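# Drop the towel in the pedal bin, lid closed

## Task

Get the towel inside the pedal bin and leave the bin's lid closed over it.

## Robot and tools

Robot: two arms, left_arm and right_arm, each ending in a two-finger parallel gripper. The fingers extend along the gripper's +z axis and move apart along its y axis. The reported end_effector_position is the spot between the finger pads, just under 1 cm behind the tips. Bases in the scene frame: left_arm at (-0.011, +0.257, 0) m, right_arm at (+0.006, -0.242, 0) m, each yawed very slightly. A camera stand is fixed behind the arms.

Frames: the scene frame has its origin at table-top height, centred between the arms. +z is up, +x points out over the table, and left_arm sits on the +y side. Arm names do not match image left and right. Each arm reports its hand pose, velocity and Hand target in its own base frame. Offsets you command are measured along the current Hand target's own axes, not the world axes. Printed poses can be a few centimetres off, worse at long reach.

execute_actions(actions, cameras): actions is a list of actions. Each action is a table of 1 to 15 rows, one row per 1/30 s control step. A table shorter than 15 rows repeats its last row until step 15. Every row holds 14 numbers in [-1, 1] for both arms together: dx, dy, dz, rx, ry, rz, opening for left_arm, then the same seven for right_arm. The six pose numbers are an offset from that arm's Hand target as it stood when the action began. Every row of the action is measured from that same start, not from the row before. The next action starts from the new Hand target, so repeating an offset moves the gripper further again. Scale: 1.0 = 0.6 m for dx, dy, dz and 180 degrees for rx, ry, rz. The three rotation numbers together make one rotation vector. To leave an arm's pose alone, give it six zeros. Opening is absolute, not an offset: +1 is fully open (about 87 mm between pads), 0 is about 31 to 49 mm, and -1 is closed. Always send each gripper the opening you want, because a 0 there is a real command. An empty actions list returns the state plus images from all cameras. cameras is a list of names, ["all"], or [] for none.

move(target, speed, blend, opening_speed, blocking, cameras): steers each gripper in a straight line toward a target. target is one 14-number row laid out as above, or a list of up to 15 such rows. Every row is an offset from the Hand targets at the start of the move, never from the previous row. speed is the top path speed in m/s, from 0.002 to 2.9, default 0.25. Rotation is capped at twice that value in rad/s. Give one speed, or one per target. blend, in metres, lets the path cut corners at intermediate targets; 0 means stop at each. opening_speed sets how fast commanded openings change, in units per second on the -1..+1 scale, at least 0.2. blocking=false returns after about 0.5 s while the motion continues. A move is capped at 10 s. The paths do not avoid obstacles or the other arm. Faster moves stray more and strike harder. Never route a path close to an arm's own base; go around it instead. The result adds a move: line reporting how it ended (done, off_target, moving, held, fault) and any limits (paced = the pose was clipped, held = steps were withheld).

wait(seconds): runs the scene without sending new commands, 0 to 3600 s. It may return early. stop(): brakes a running move. zoom_image(camera, region): gives a closer view of the latest image from cam_high, cam_low, cam_left_wrist or cam_right_wrist. region is [x0, y0, x1, y1] in pixels, at most 504 by 504. read_manual(section): shows licence texts only. finished_scene(scene): ends the current scene, given its number. It is final, so call nothing after it in the same reply.

Readings: Hand target is the last commanded pose after clipping, and it is the base for the next offsets. The gripper often stops short of it. Another execute_actions call, even with all zero offsets, asks for it again; otherwise send the missing distance as an offset. grip_measured gives each finger motor's position on the command scale. To hold an object, command about 0.04 below the reading at first contact. Joint torques and velocities are noisy. Step readings list positions at some control steps. Each command's orientation is clipped to within 40 degrees of the measured orientation. Weight and friction can leave a gripper low, short or tilted, so check each result and correct tilt. Images come from cam_high, cam_low and the two wrist cameras, each 896x504.

Avoid: dropping the towel or letting go of it while it moves; anything leaving the table; slamming the bin lid or hitting fixed or heavy objects hard; pressing hard or pushing on; letting the grippers, wrist cameras or arms touch each other. An arm that is blocked keeps pushing until you command it back past its gripper. Long stretched-out holds and pushes heat the motors. A MOTOR HOT line appears at 75 °C. At 90 °C the arm folds and stays idle, and at 100 °C it goes limp. Any arm stop or fault is costly.

Each tool is called in YAML: its name, and indented under it one key for each argument.

## Session

execute_actions:
  actions: []

Nothing of this call was run. Scene 2 begins with your next reply.

execute_actions:
  actions: []

Scene clock: 0.00 s.
left_arm: end_effector_position=(+0.3753, -0.0088, +0.0525) grip_measured=+1.000 end_effector_quat_wxyz=(+0.576, -0.005, +0.817, +0.023) | right_arm: end_effector_position=(+0.3918, -0.0402, +0.0599) grip_measured=+1.000 end_effector_quat_wxyz=(+0.615, +0.103, +0.780, -0.052)
Joint positions: left_arm=[-0.077 1.508 0.343 0.821 -0.117 -0.008 1] | right_arm=[-0.034 1.626 0.348 1.034 0.176 0.091 1]
Joint velocities: within noise
Joint torques (N m): no reading
Heat: left arm: 38 °C; right arm: 35 °C.
Hand target: left_arm +0.3755, -0.0088, +0.0526; +0.575, -0.005, +0.818, +0.023 | right_arm +0.3958, -0.0403, +0.0685; +0.626, +0.103, +0.772, -0.051
Tool commands: left_gripper/opening=+1.0 right_gripper/opening=+1.0

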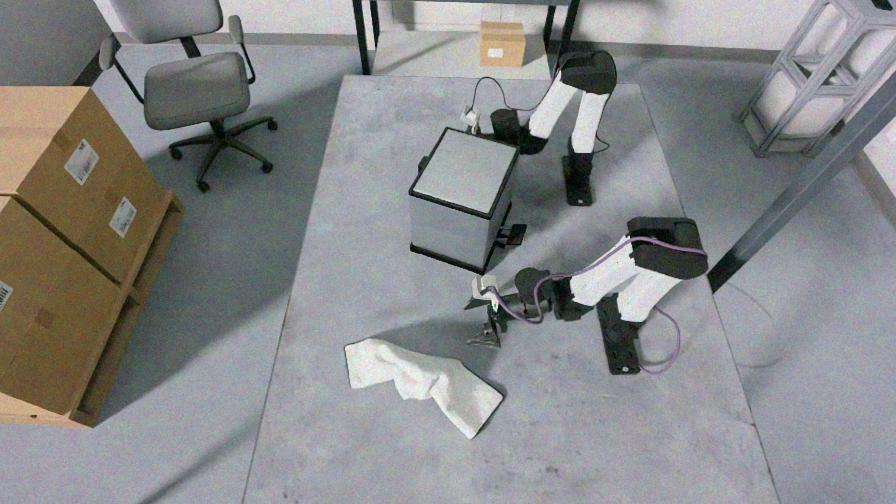

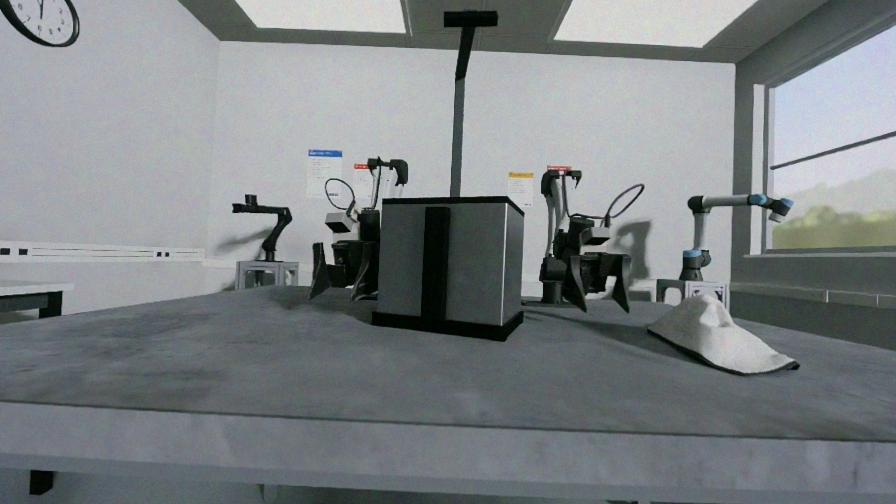

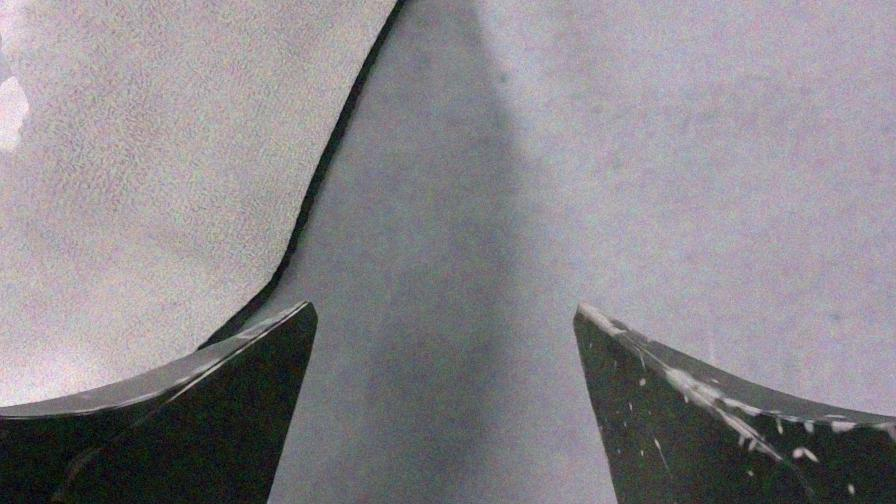

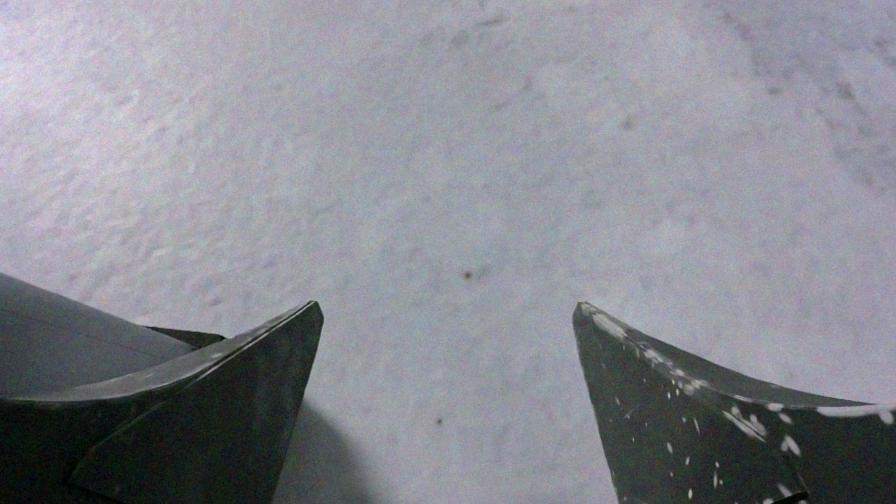

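move:
  target: [-0.227,0.29,0.14,-0.094,0.142,-0.033,1,-0.16,0,-0.398,-0.394,0.184,-0.254,-1]
  cameras: ["all"]

Scene clock: 23.43 s.
left_arm: end_effector_position=(+0.4947, +0.1613, +0.1643) grip_measured=+1.000 end_effector_quat_wxyz=(+0.387, -0.134, +0.906, +0.105) | right_arm: end_effector_position=(+0.1867, +0.0012, +0.2060) grip_measured=-0.999 end_effector_quat_wxyz=(+0.295, -0.516, +0.795, +0.125)
Joint positions: left_arm=[0.28 1.936 1.712 -0.526 -0.097 0.028 1] | right_arm=[-0.382 1.116 1.253 -1.549 -0.635 -1.481 0]
Joint torques (N m): left_arm=[0.4 -9.18 9.29 1.42 -0.16 0.02] | right_arm=[0.12 -2.61 7.8 0.41 -0.25 0.02]
Heat: left arm: 39 °C; right arm: 38 °C.
Hand target: left_arm +0.4945, +0.1660, +0.1580; +0.374, -0.136, +0.911, +0.111 | right_arm +0.1865, -0.0001, +0.2128; +0.279, -0.539, +0.770, +0.196
Off the commanded pose: left_arm 0.008 m, 2 deg | right_arm 0.007 m, 9 deg.
joint sent to its limit (right arm) — joint 4 (wrist pitch), lower limit. The joint targets are off in orientation, not in position.
move: off_target (right_arm)

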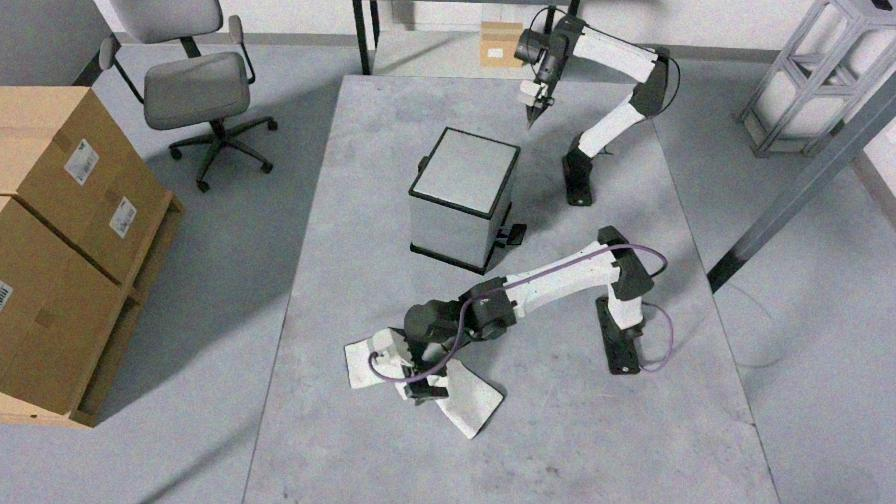

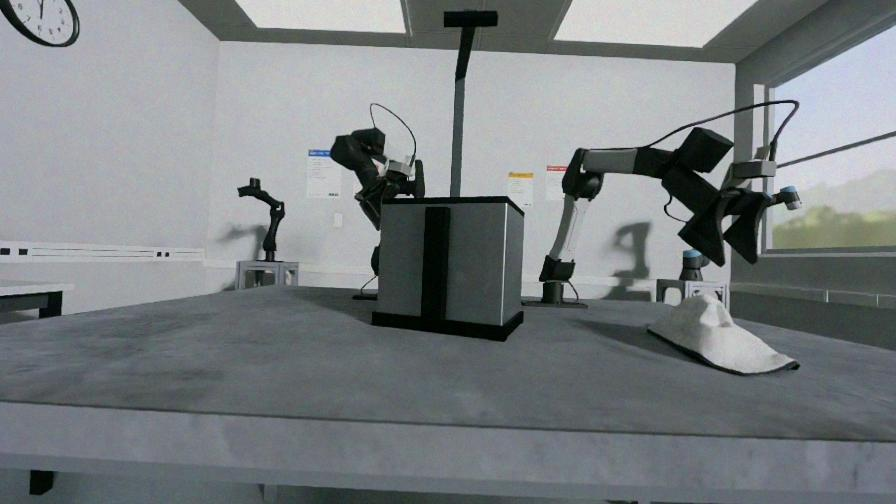

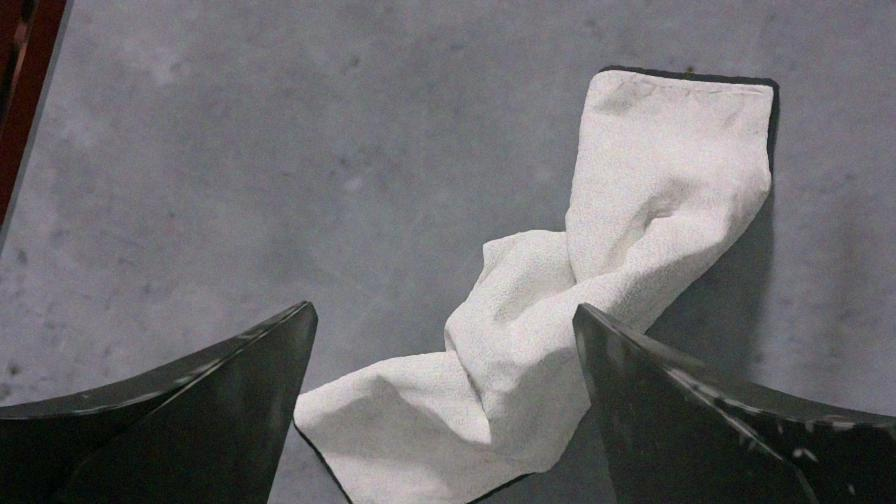

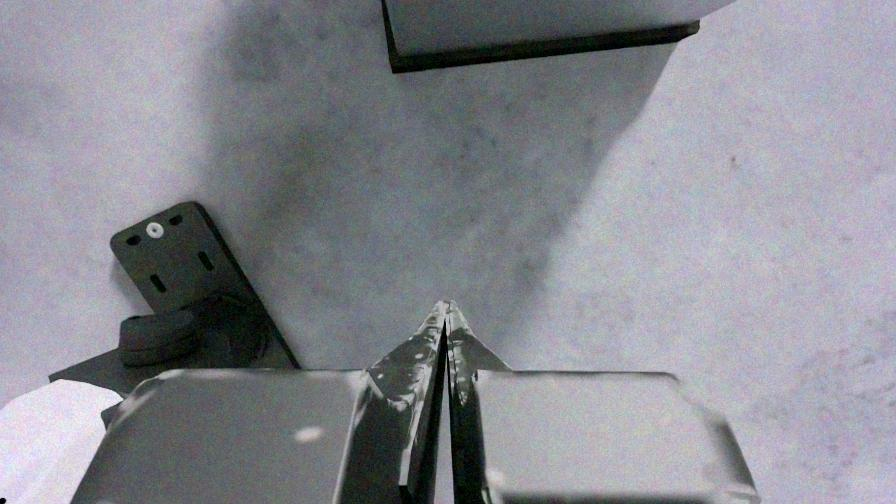

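move:
  target:
    - [0.118,-0.105,0.056,0,0.11,0,1,-0.034,0.077,0.137,0,0,0,-1]
    - [0.203,-0.115,0.135,0,0.11,0,1,-0.034,0.077,0.137,0,0,0,-1]
  cameras: ["all"]
  speed: [0.25,0.12]

Scene clock: 44.83 s.
left_arm: end_effector_position=(+0.4921, +0.1070, +0.0306) grip_measured=+1.000 end_effector_quat_wxyz=(+0.232, -0.151, +0.957, +0.087) | right_arm: end_effector_position=(+0.1651, +0.0799, +0.1627) grip_measured=-0.999 end_effector_quat_wxyz=(+0.275, -0.537, +0.771, +0.203)
Joint positions: left_arm=[0.165 2.221 1.767 -0.641 -0.166 -0.107 1] | right_arm=[0.023 0.99 0.994 -1.296 -0.647 -1.1 0]
Joint torques (N m): left_arm=[0.16 -10.1 5.22 1.33 -0.09 -0.11] | right_arm=[0.23 -2.54 5.71 0.82 -0.23 0.01]
Heat: left arm: 43 °C; right arm: 38 °C.
Hand target: left_arm +0.4868, +0.1059, +0.0081; +0.212, -0.153, +0.961, +0.086 | right_arm +0.1664, +0.0799, +0.1629; +0.279, -0.539, +0.770, +0.196
Off the commanded pose: left_arm 0.023 m, 2 deg | right_arm 0.001 m, 1 deg.
move: off_target (left_arm)

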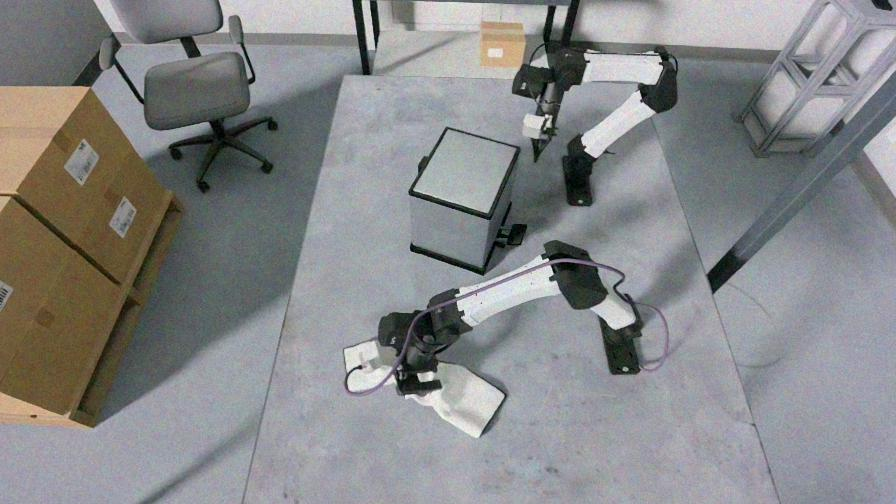

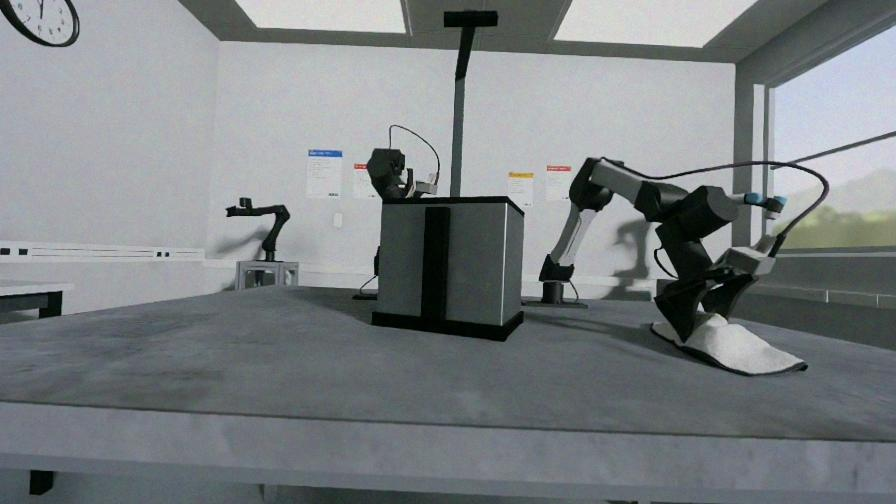

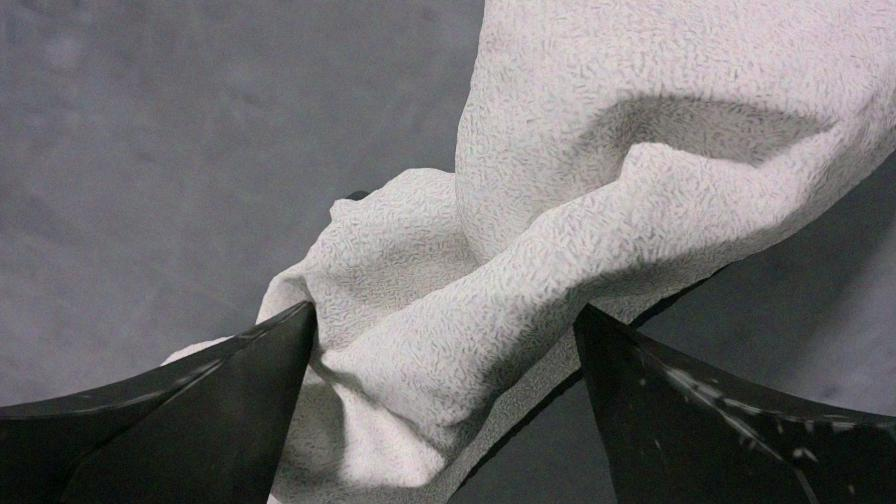

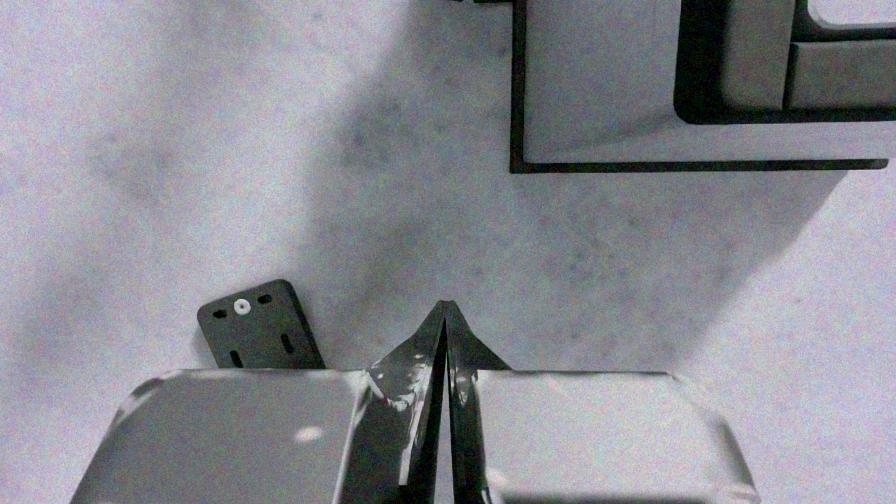

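move:
  target:
    - [0.011,0,0.022,0,0,0,1,-0.072,0.034,0.06,0,0,0,-1]
    - [0.011,0,0.022,0,0,0,-1,-0.072,0.034,0.06,0,0,0,-1]
    - [-0.2,0,-0.424,0,0,0,-1,-0.072,0.034,0.06,0,0,0,-1]
  cameras: ["all"]
  opening_speed: 2
  speed: [0.2,0.15,0.15]

Scene clock: 58.00 s.
left_arm: end_effector_position=(+0.4966, +0.0789, +0.2648) grip_measured=-0.601 end_effector_quat_wxyz=(+0.331, -0.141, +0.929, +0.083) | right_arm: end_effector_position=(+0.1645, +0.1387, +0.1629) grip_measured=-0.999 end_effector_quat_wxyz=(+0.274, -0.539, +0.771, +0.200)
Joint positions: left_arm=[0.104 2.317 2.852 -1.43 -0.185 -0.132 0.2] | right_arm=[0.424 0.97 0.961 -1.046 -0.483 -0.667 0]
Joint torques (N m): left_arm=[-0.47 -16.09 6.78 1.54 -0.22 0.01] | right_arm=[0.2 -2.24 6.12 1.19 -0.11 0.02]
Heat: left arm: 46 °C; right arm: 39 °C.
Hand target: left_arm +0.4935, +0.0781, +0.2879; +0.212, -0.153, +0.961, +0.086 | right_arm +0.1665, +0.1398, +0.1629; +0.279, -0.539, +0.770, +0.196
Off the commanded pose: left_arm 0.023 m, 14 deg | right_arm 0.002 m, 1 deg.
elbow stopped short (left arm): the move would have taken joint 3 (elbow) straighter than the controller allows.
move: off_target (left_arm); target 2's new opening was sent with left_arm's hand 0.036 m and 4 deg from that target

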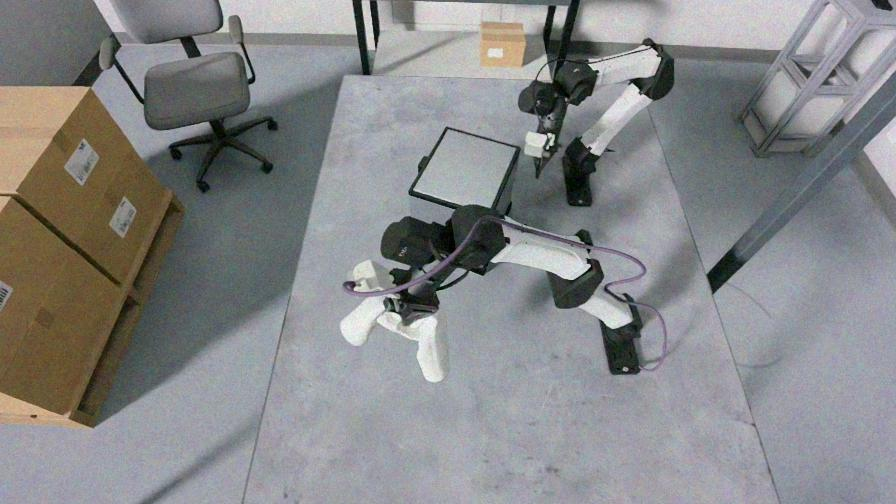

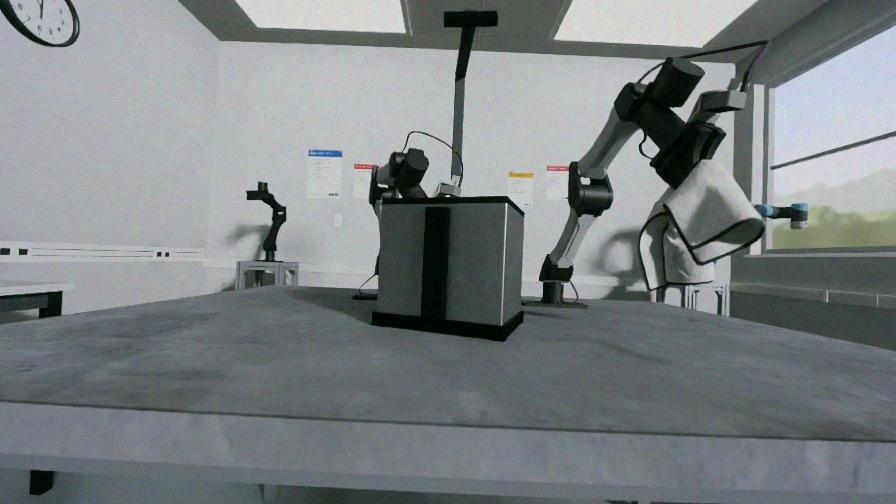

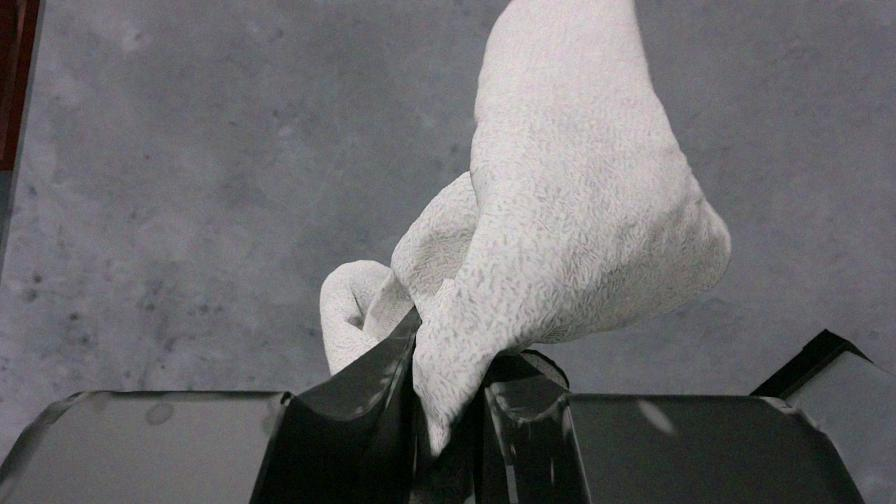

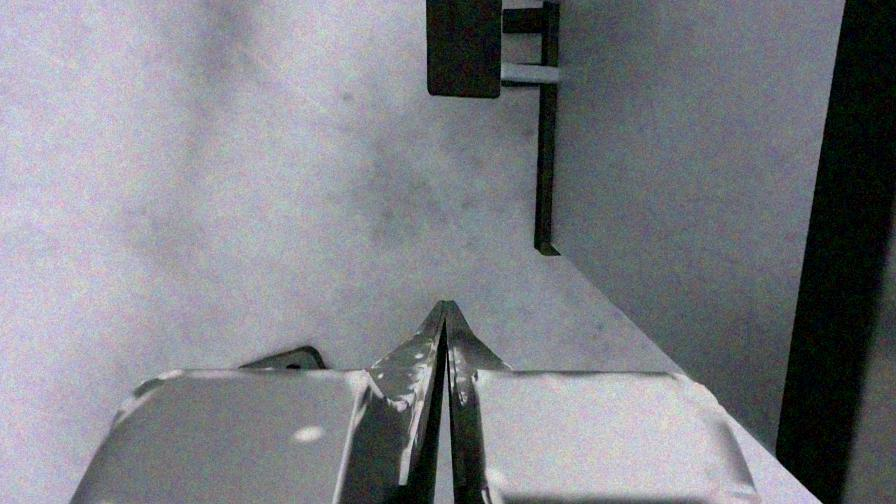

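move:
  target:
    - [0.108,0.033,-0.22,0.18,-0.312,0.091,-1,-0.053,-0.002,0.203,0,0,0,-1]
    - [0.108,0.033,-0.22,0.18,-0.312,0.091,-1,0.011,-0.002,0.28,0,0,0,-1]
    - [0.108,0.033,-0.22,0.18,-0.312,0.091,-1,0.038,-0.002,0.31,0,0,0,-1]
  cameras: ["all"]
  speed: [0.2,0.06,0.03]

Scene clock: 80.70 s.
left_arm: end_effector_position=(+0.3840, +0.0511, +0.3774) grip_measured=-0.601 end_effector_quat_wxyz=(+0.646, +0.097, +0.753, -0.083) | right_arm: end_effector_position=(+0.2266, +0.2596, +0.0525) grip_measured=-1.000 end_effector_quat_wxyz=(+0.366, -0.536, +0.733, +0.204)
Joint positions: left_arm=[0.397 1.244 1.394 -0.341 0.644 0.117 0.2] | right_arm=[0.749 1.374 0.619 0.009 -0.293 -0.384 0]
Joint torques (N m): left_arm=[0.55 -5.93 5.89 1.98 0.24 -0.11] | right_arm=[-1.09 -0.55 3.08 0.5 -0.17 0.01]
Heat: left arm: 53 °C; right arm: 39 °C.
Hand target: left_arm +0.3807, +0.0497, +0.3801; +0.651, +0.099, +0.748, -0.085 | right_arm +0.2021, +0.2351, +0.0056; +0.279, -0.539, +0.770, +0.196
Off the commanded pose: left_arm 0.004 m, 1 deg | right_arm 0.058 m, 11 deg.
move: off_target (right_arm)

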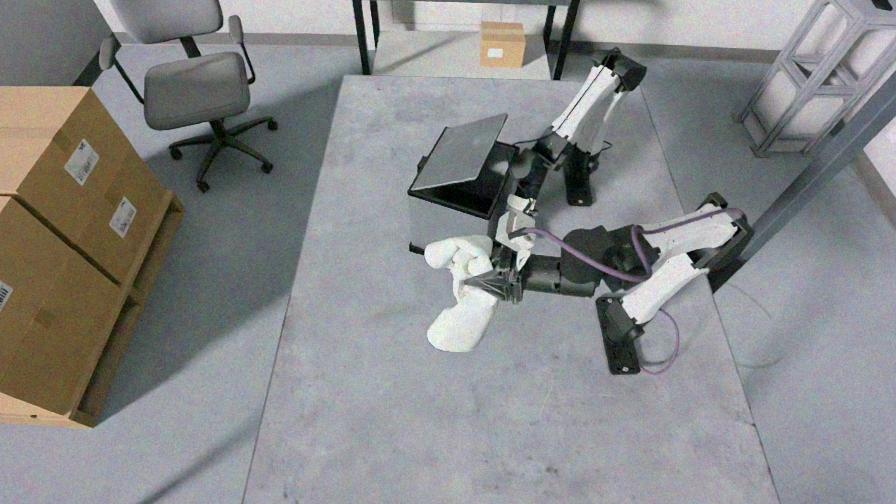

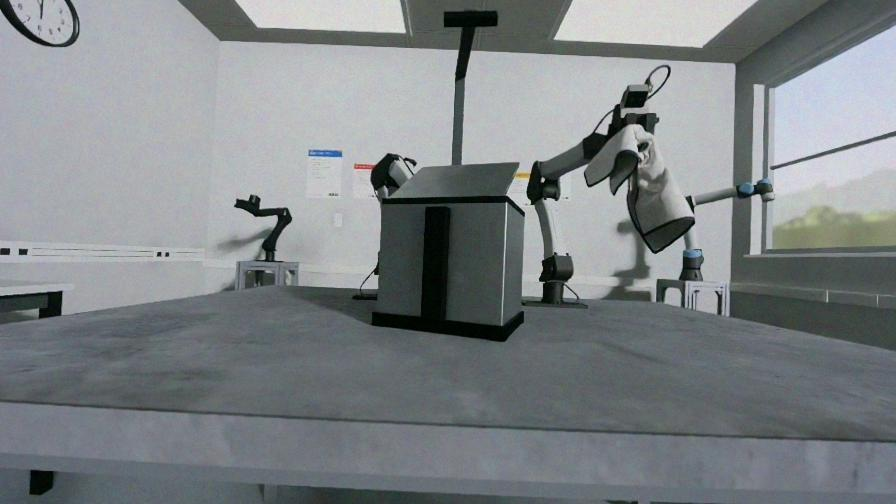

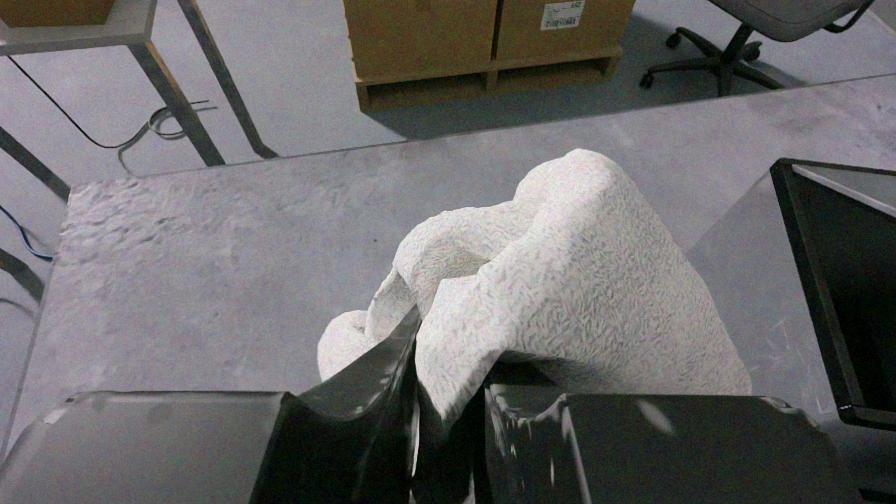

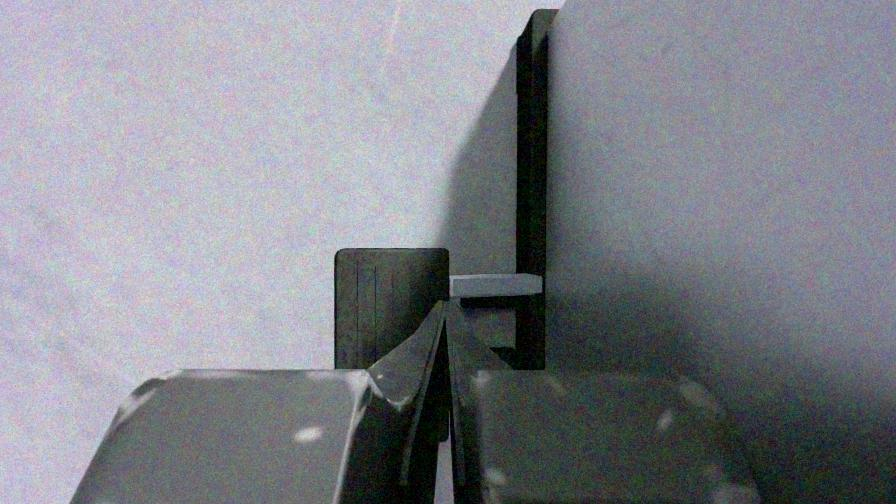

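move:
  target:
    - [0,0,0,0,0,0,-1,-0.092,0.022,-0.108,0,0,0,-1]
    - [0,0,0,0,0,0,-1,0.036,0.022,0.045,0,0,0,-1]
  cameras: ["all"]
  speed: [0.1,0.05]

Scene clock: 89.70 s.
left_arm: end_effector_position=(+0.3840, +0.0511, +0.3774) grip_measured=-0.601 end_effector_quat_wxyz=(+0.646, +0.097, +0.753, -0.083) | right_arm: end_effector_position=(+0.2096, +0.2770, +0.0363) grip_measured=-1.000 end_effector_quat_wxyz=(+0.375, -0.535, +0.716, +0.246)
Joint positions: left_arm=[0.397 1.244 1.394 -0.341 0.644 0.117 0.2] | right_arm=[0.789 1.42 0.528 0.205 -0.344 -0.332 0]
Joint torques (N m): left_arm=[0.55 -5.96 5.86 1.98 0.24 -0.12] | right_arm=[0.03 0.91 1.61 0.38 0.68 -0.16]
Heat: left arm: 50 °C; right arm: 39 °C.
Hand target: left_arm +0.3807, +0.0497, +0.3801; +0.651, +0.099, +0.748, -0.085 | right_arm +0.1899, +0.2403, -0.0290; +0.279, -0.539, +0.770, +0.196
Off the commanded pose: left_arm 0.005 m, 1 deg | right_arm 0.077 m, 14 deg.
move: off_target (right_arm)

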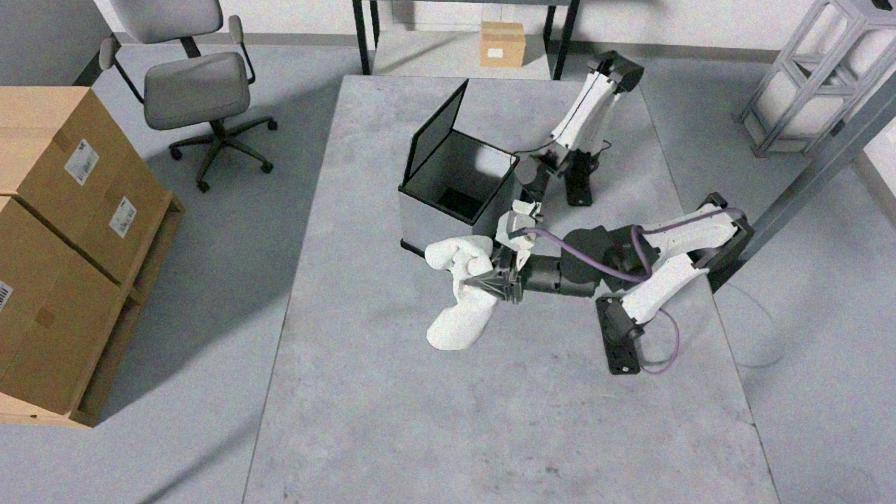

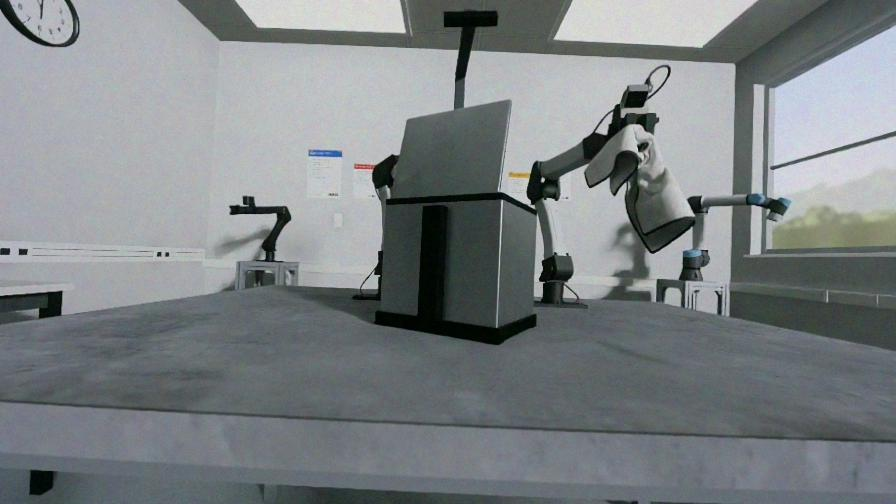

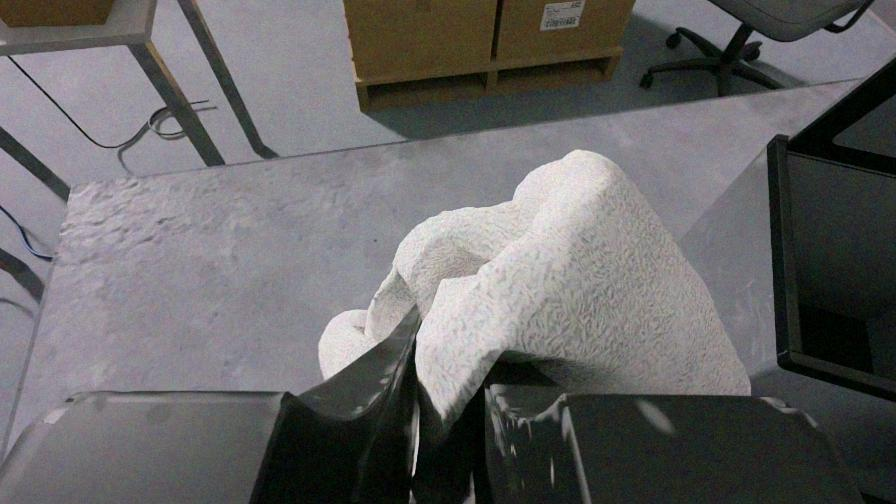

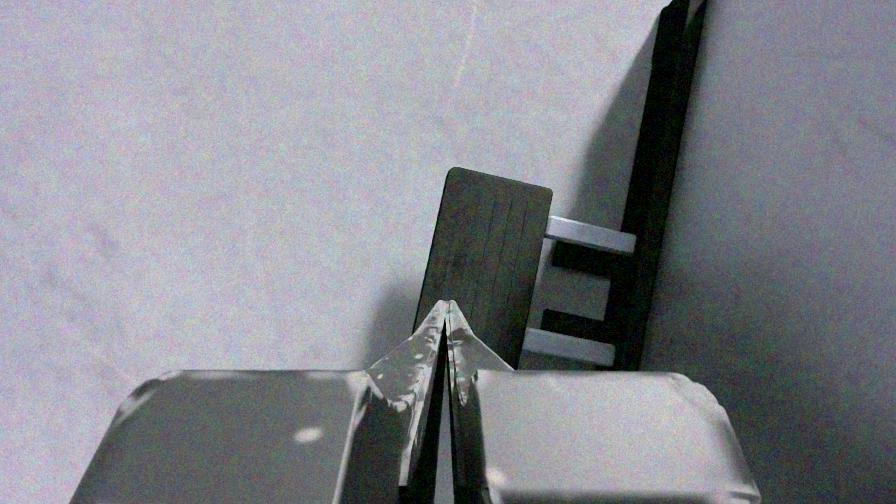

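move:
  target:
    - [-0.08,-0.178,-0.033,0.07,0,0.01,-1,0,0,0,0,0,0,-1]
    - [-0.095,-0.565,0.07,0.143,-0.005,0.018,-1,0,0,0,0,0,0,-1]
  cameras: ["all"]
  blend: 0.04
  speed: 0.15

Scene clock: 104.23 s.
left_arm: end_effector_position=(+0.3373, -0.2881, +0.4218) grip_measured=-0.601 end_effector_quat_wxyz=(+0.612, +0.269, +0.707, -0.230) | right_arm: end_effector_position=(+0.2096, +0.2769, +0.0362) grip_measured=-1.000 end_effector_quat_wxyz=(+0.375, -0.535, +0.716, +0.246)
Joint positions: left_arm=[-0.697 1.431 1.707 -0.421 0.027 0.008 0.2] | right_arm=[0.789 1.42 0.528 0.205 -0.344 -0.332 0]
Joint torques (N m): left_arm=[-0.32 -4.82 8.87 2.12 -0.14 -0.11] | right_arm=[0.05 0.92 1.63 0.38 0.68 -0.16]
Heat: left arm: 47 °C; right arm: 38 °C.
Hand target: left_arm +0.3407, -0.2906, +0.4304; +0.620, +0.262, +0.702, -0.232 | right_arm +0.1898, +0.2402, -0.0291; +0.278, -0.539, +0.770, +0.196
Off the commanded pose: left_arm 0.010 m, 1 deg | right_arm 0.077 m, 14 deg.
move: done

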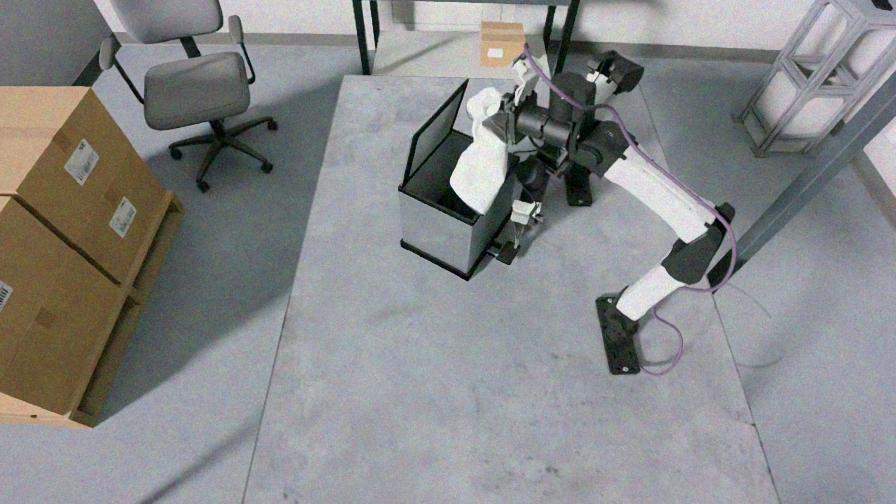

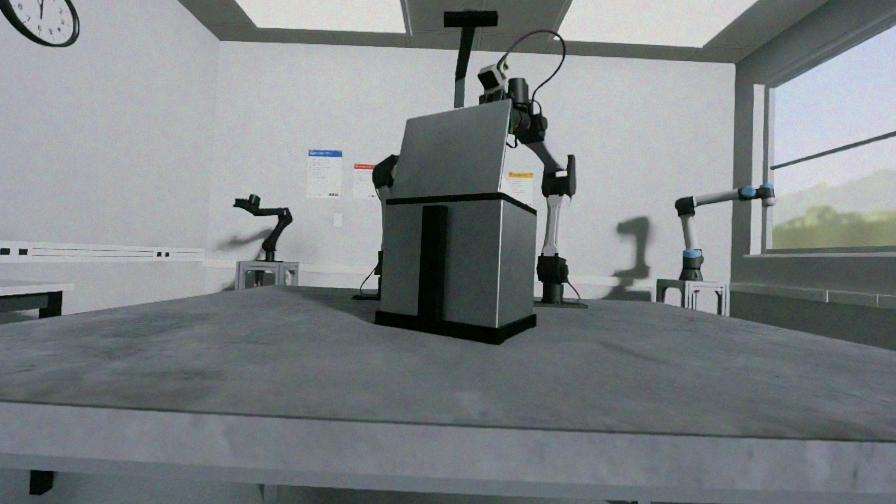

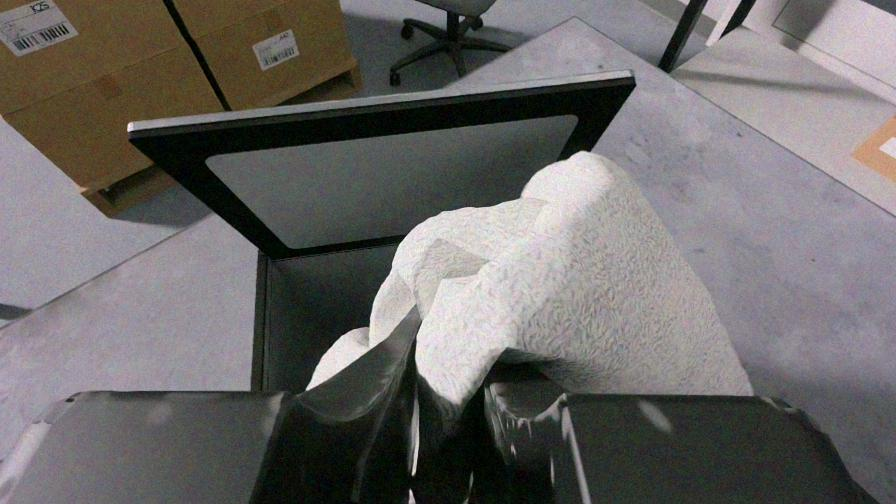

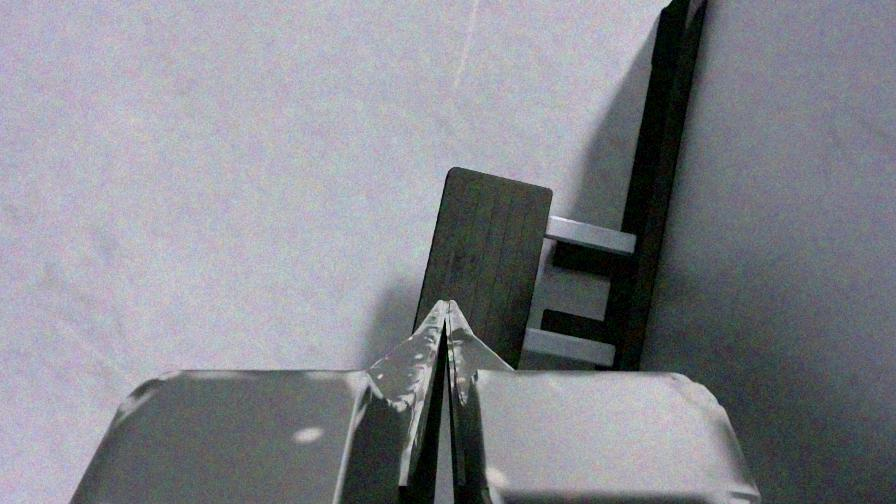

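move:
  target: [0.092,0.008,0.071,0,0,0,-1,0,0,0,0,0,0,-1]
  cameras: ["cam_high","cam_left_wrist"]
  speed: 0.12

zoom_image:
  camera: "cam_high"
  region: [380, 60, 580, 290]

Scene clock: 114.07 s.
left_arm: end_effector_position=(+0.3660, -0.3094, +0.3771) grip_measured=-0.601 end_effector_quat_wxyz=(+0.623, +0.265, +0.698, -0.233) | right_arm: end_effector_position=(+0.2096, +0.2769, +0.0362) grip_measured=-1.000 end_effector_quat_wxyz=(+0.375, -0.535, +0.716, +0.246)
Joint positions: left_arm=[-0.693 1.473 1.518 -0.161 0.026 0.008 0.2] | right_arm=[0.789 1.42 0.528 0.205 -0.344 -0.332 0]
Joint torques (N m): left_arm=[0.55 -5.98 6.45 2.13 0.02 -0.1] | right_arm=[0.05 0.92 1.65 0.38 0.68 -0.16]
Heat: left arm: 45 °C; right arm: 38 °C.
Hand target: left_arm +0.3706, -0.3104, +0.3704; +0.620, +0.262, +0.702, -0.232 | right_arm +0.1898, +0.2402, -0.0291; +0.278, -0.539, +0.770, +0.196
Off the commanded pose: left_arm 0.008 m, 1 deg | right_arm 0.077 m, 14 deg.
move: done

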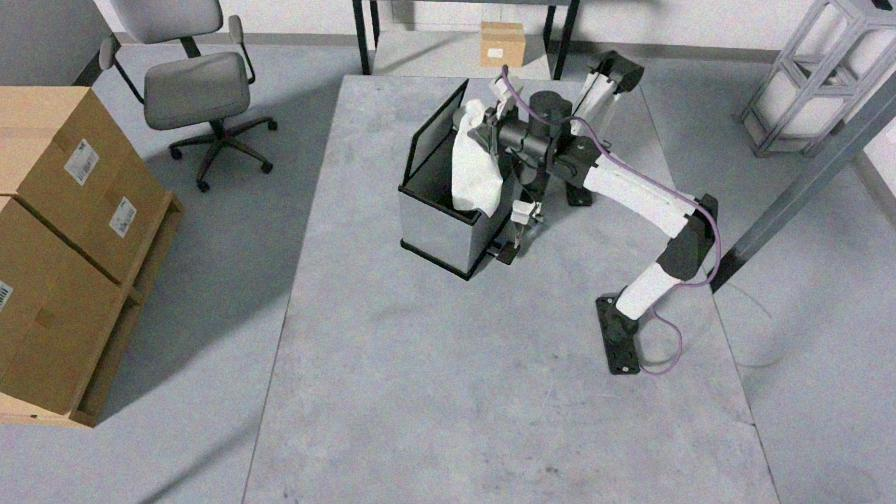

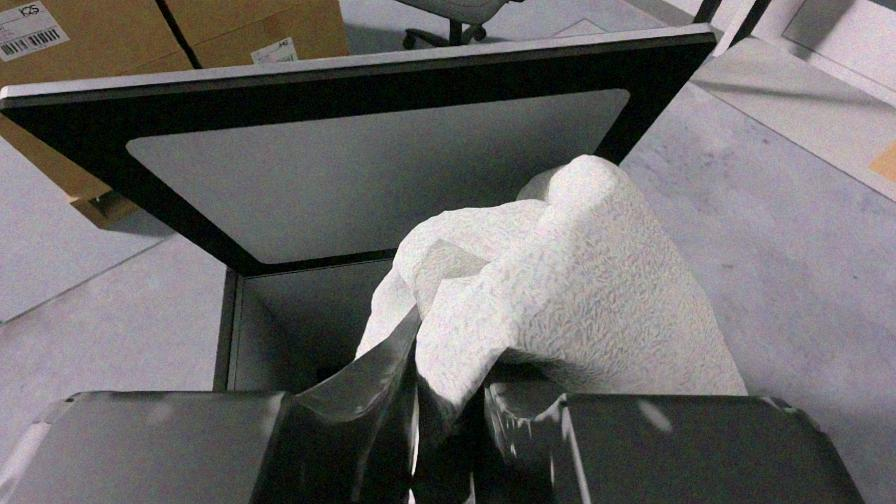

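Scaled by 2.191 from the camera's image (finer frame: 1280x720).

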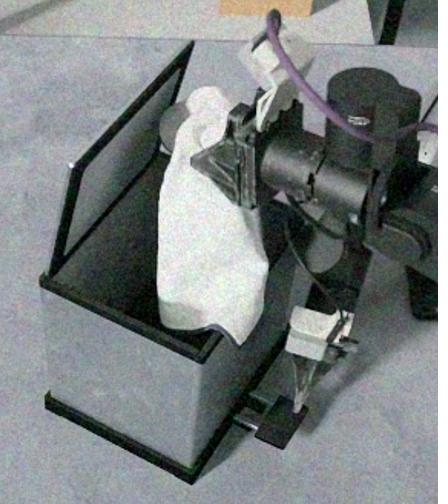

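move:
  target:
    - [-0.062,0.032,0.093,0,0,0,-1,0,0,0,0,0,0,-1]
    - [0.103,0.032,0.113,0,0.15,0,-1,0,0,0,0,0,0,-1]
  cameras: ["cam_high","cam_left_wrist"]
  speed: 0.12

zoom_image:
  camera: "cam_high"
  region: [380, 60, 580, 290]

Scene clock: 125.17 s.
left_arm: end_effector_position=(+0.4253, -0.3333, +0.3070) grip_measured=-0.601 end_effector_quat_wxyz=(+0.445, +0.305, +0.824, -0.172) | right_arm: end_effector_position=(+0.2114, +0.2786, +0.0360) grip_measured=-1.000 end_effector_quat_wxyz=(+0.379, -0.535, +0.714, +0.246)
Joint positions: left_arm=[-0.646 2.028 2.317 -0.867 0.064 0.028 0.2] | right_arm=[0.789 1.429 0.528 0.222 -0.344 -0.332 0]
Joint torques (N m): left_arm=[-0.27 -9.28 8.62 1.7 -0.06 0.03] | right_arm=[0.08 0.38 1.69 0.25 0.67 -0.16]
Heat: left arm: 44 °C; right arm: 37 °C.
Hand target: left_arm +0.4282, -0.3352, +0.3007; +0.440, +0.308, +0.827, -0.165 | right_arm +0.1898, +0.2402, -0.0290; +0.279, -0.539, +0.770, +0.196
Off the commanded pose: left_arm 0.007 m, 1 deg | right_arm 0.079 m, 14 deg.
move: done

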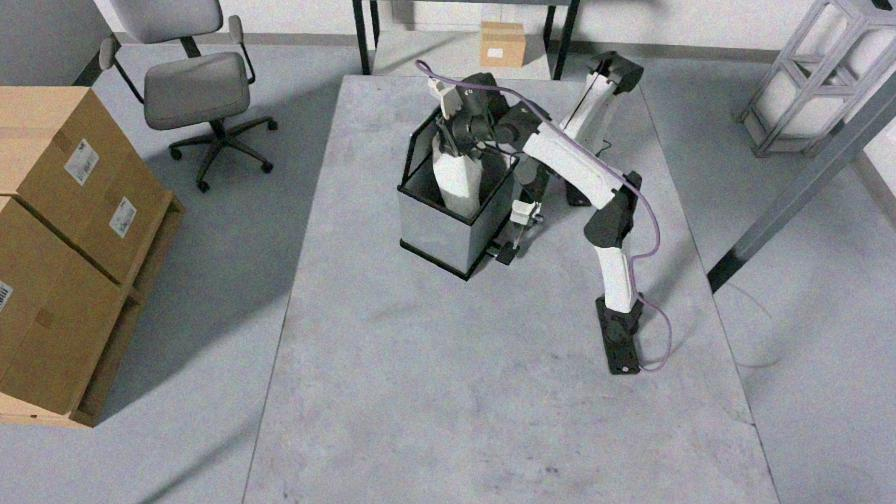

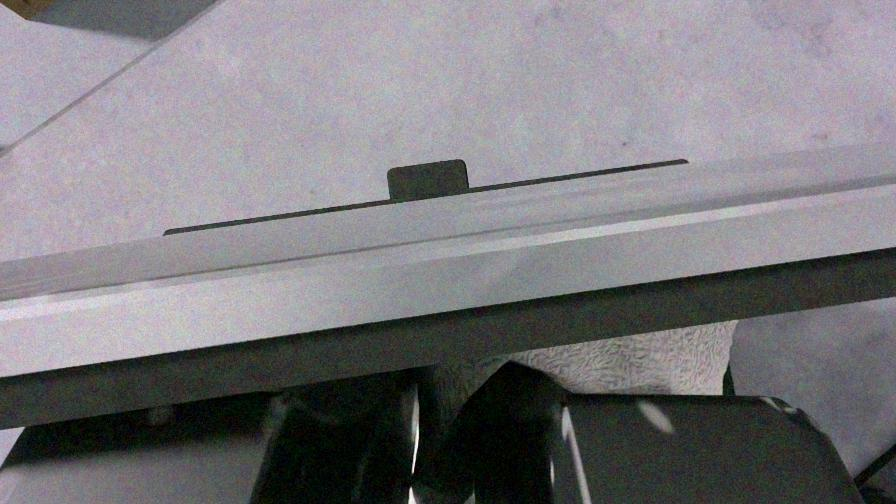

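Scaled by 2.191 from the camera's image (finer frame: 1280x720).

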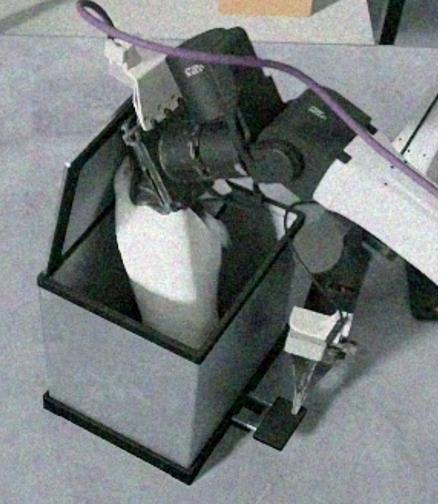

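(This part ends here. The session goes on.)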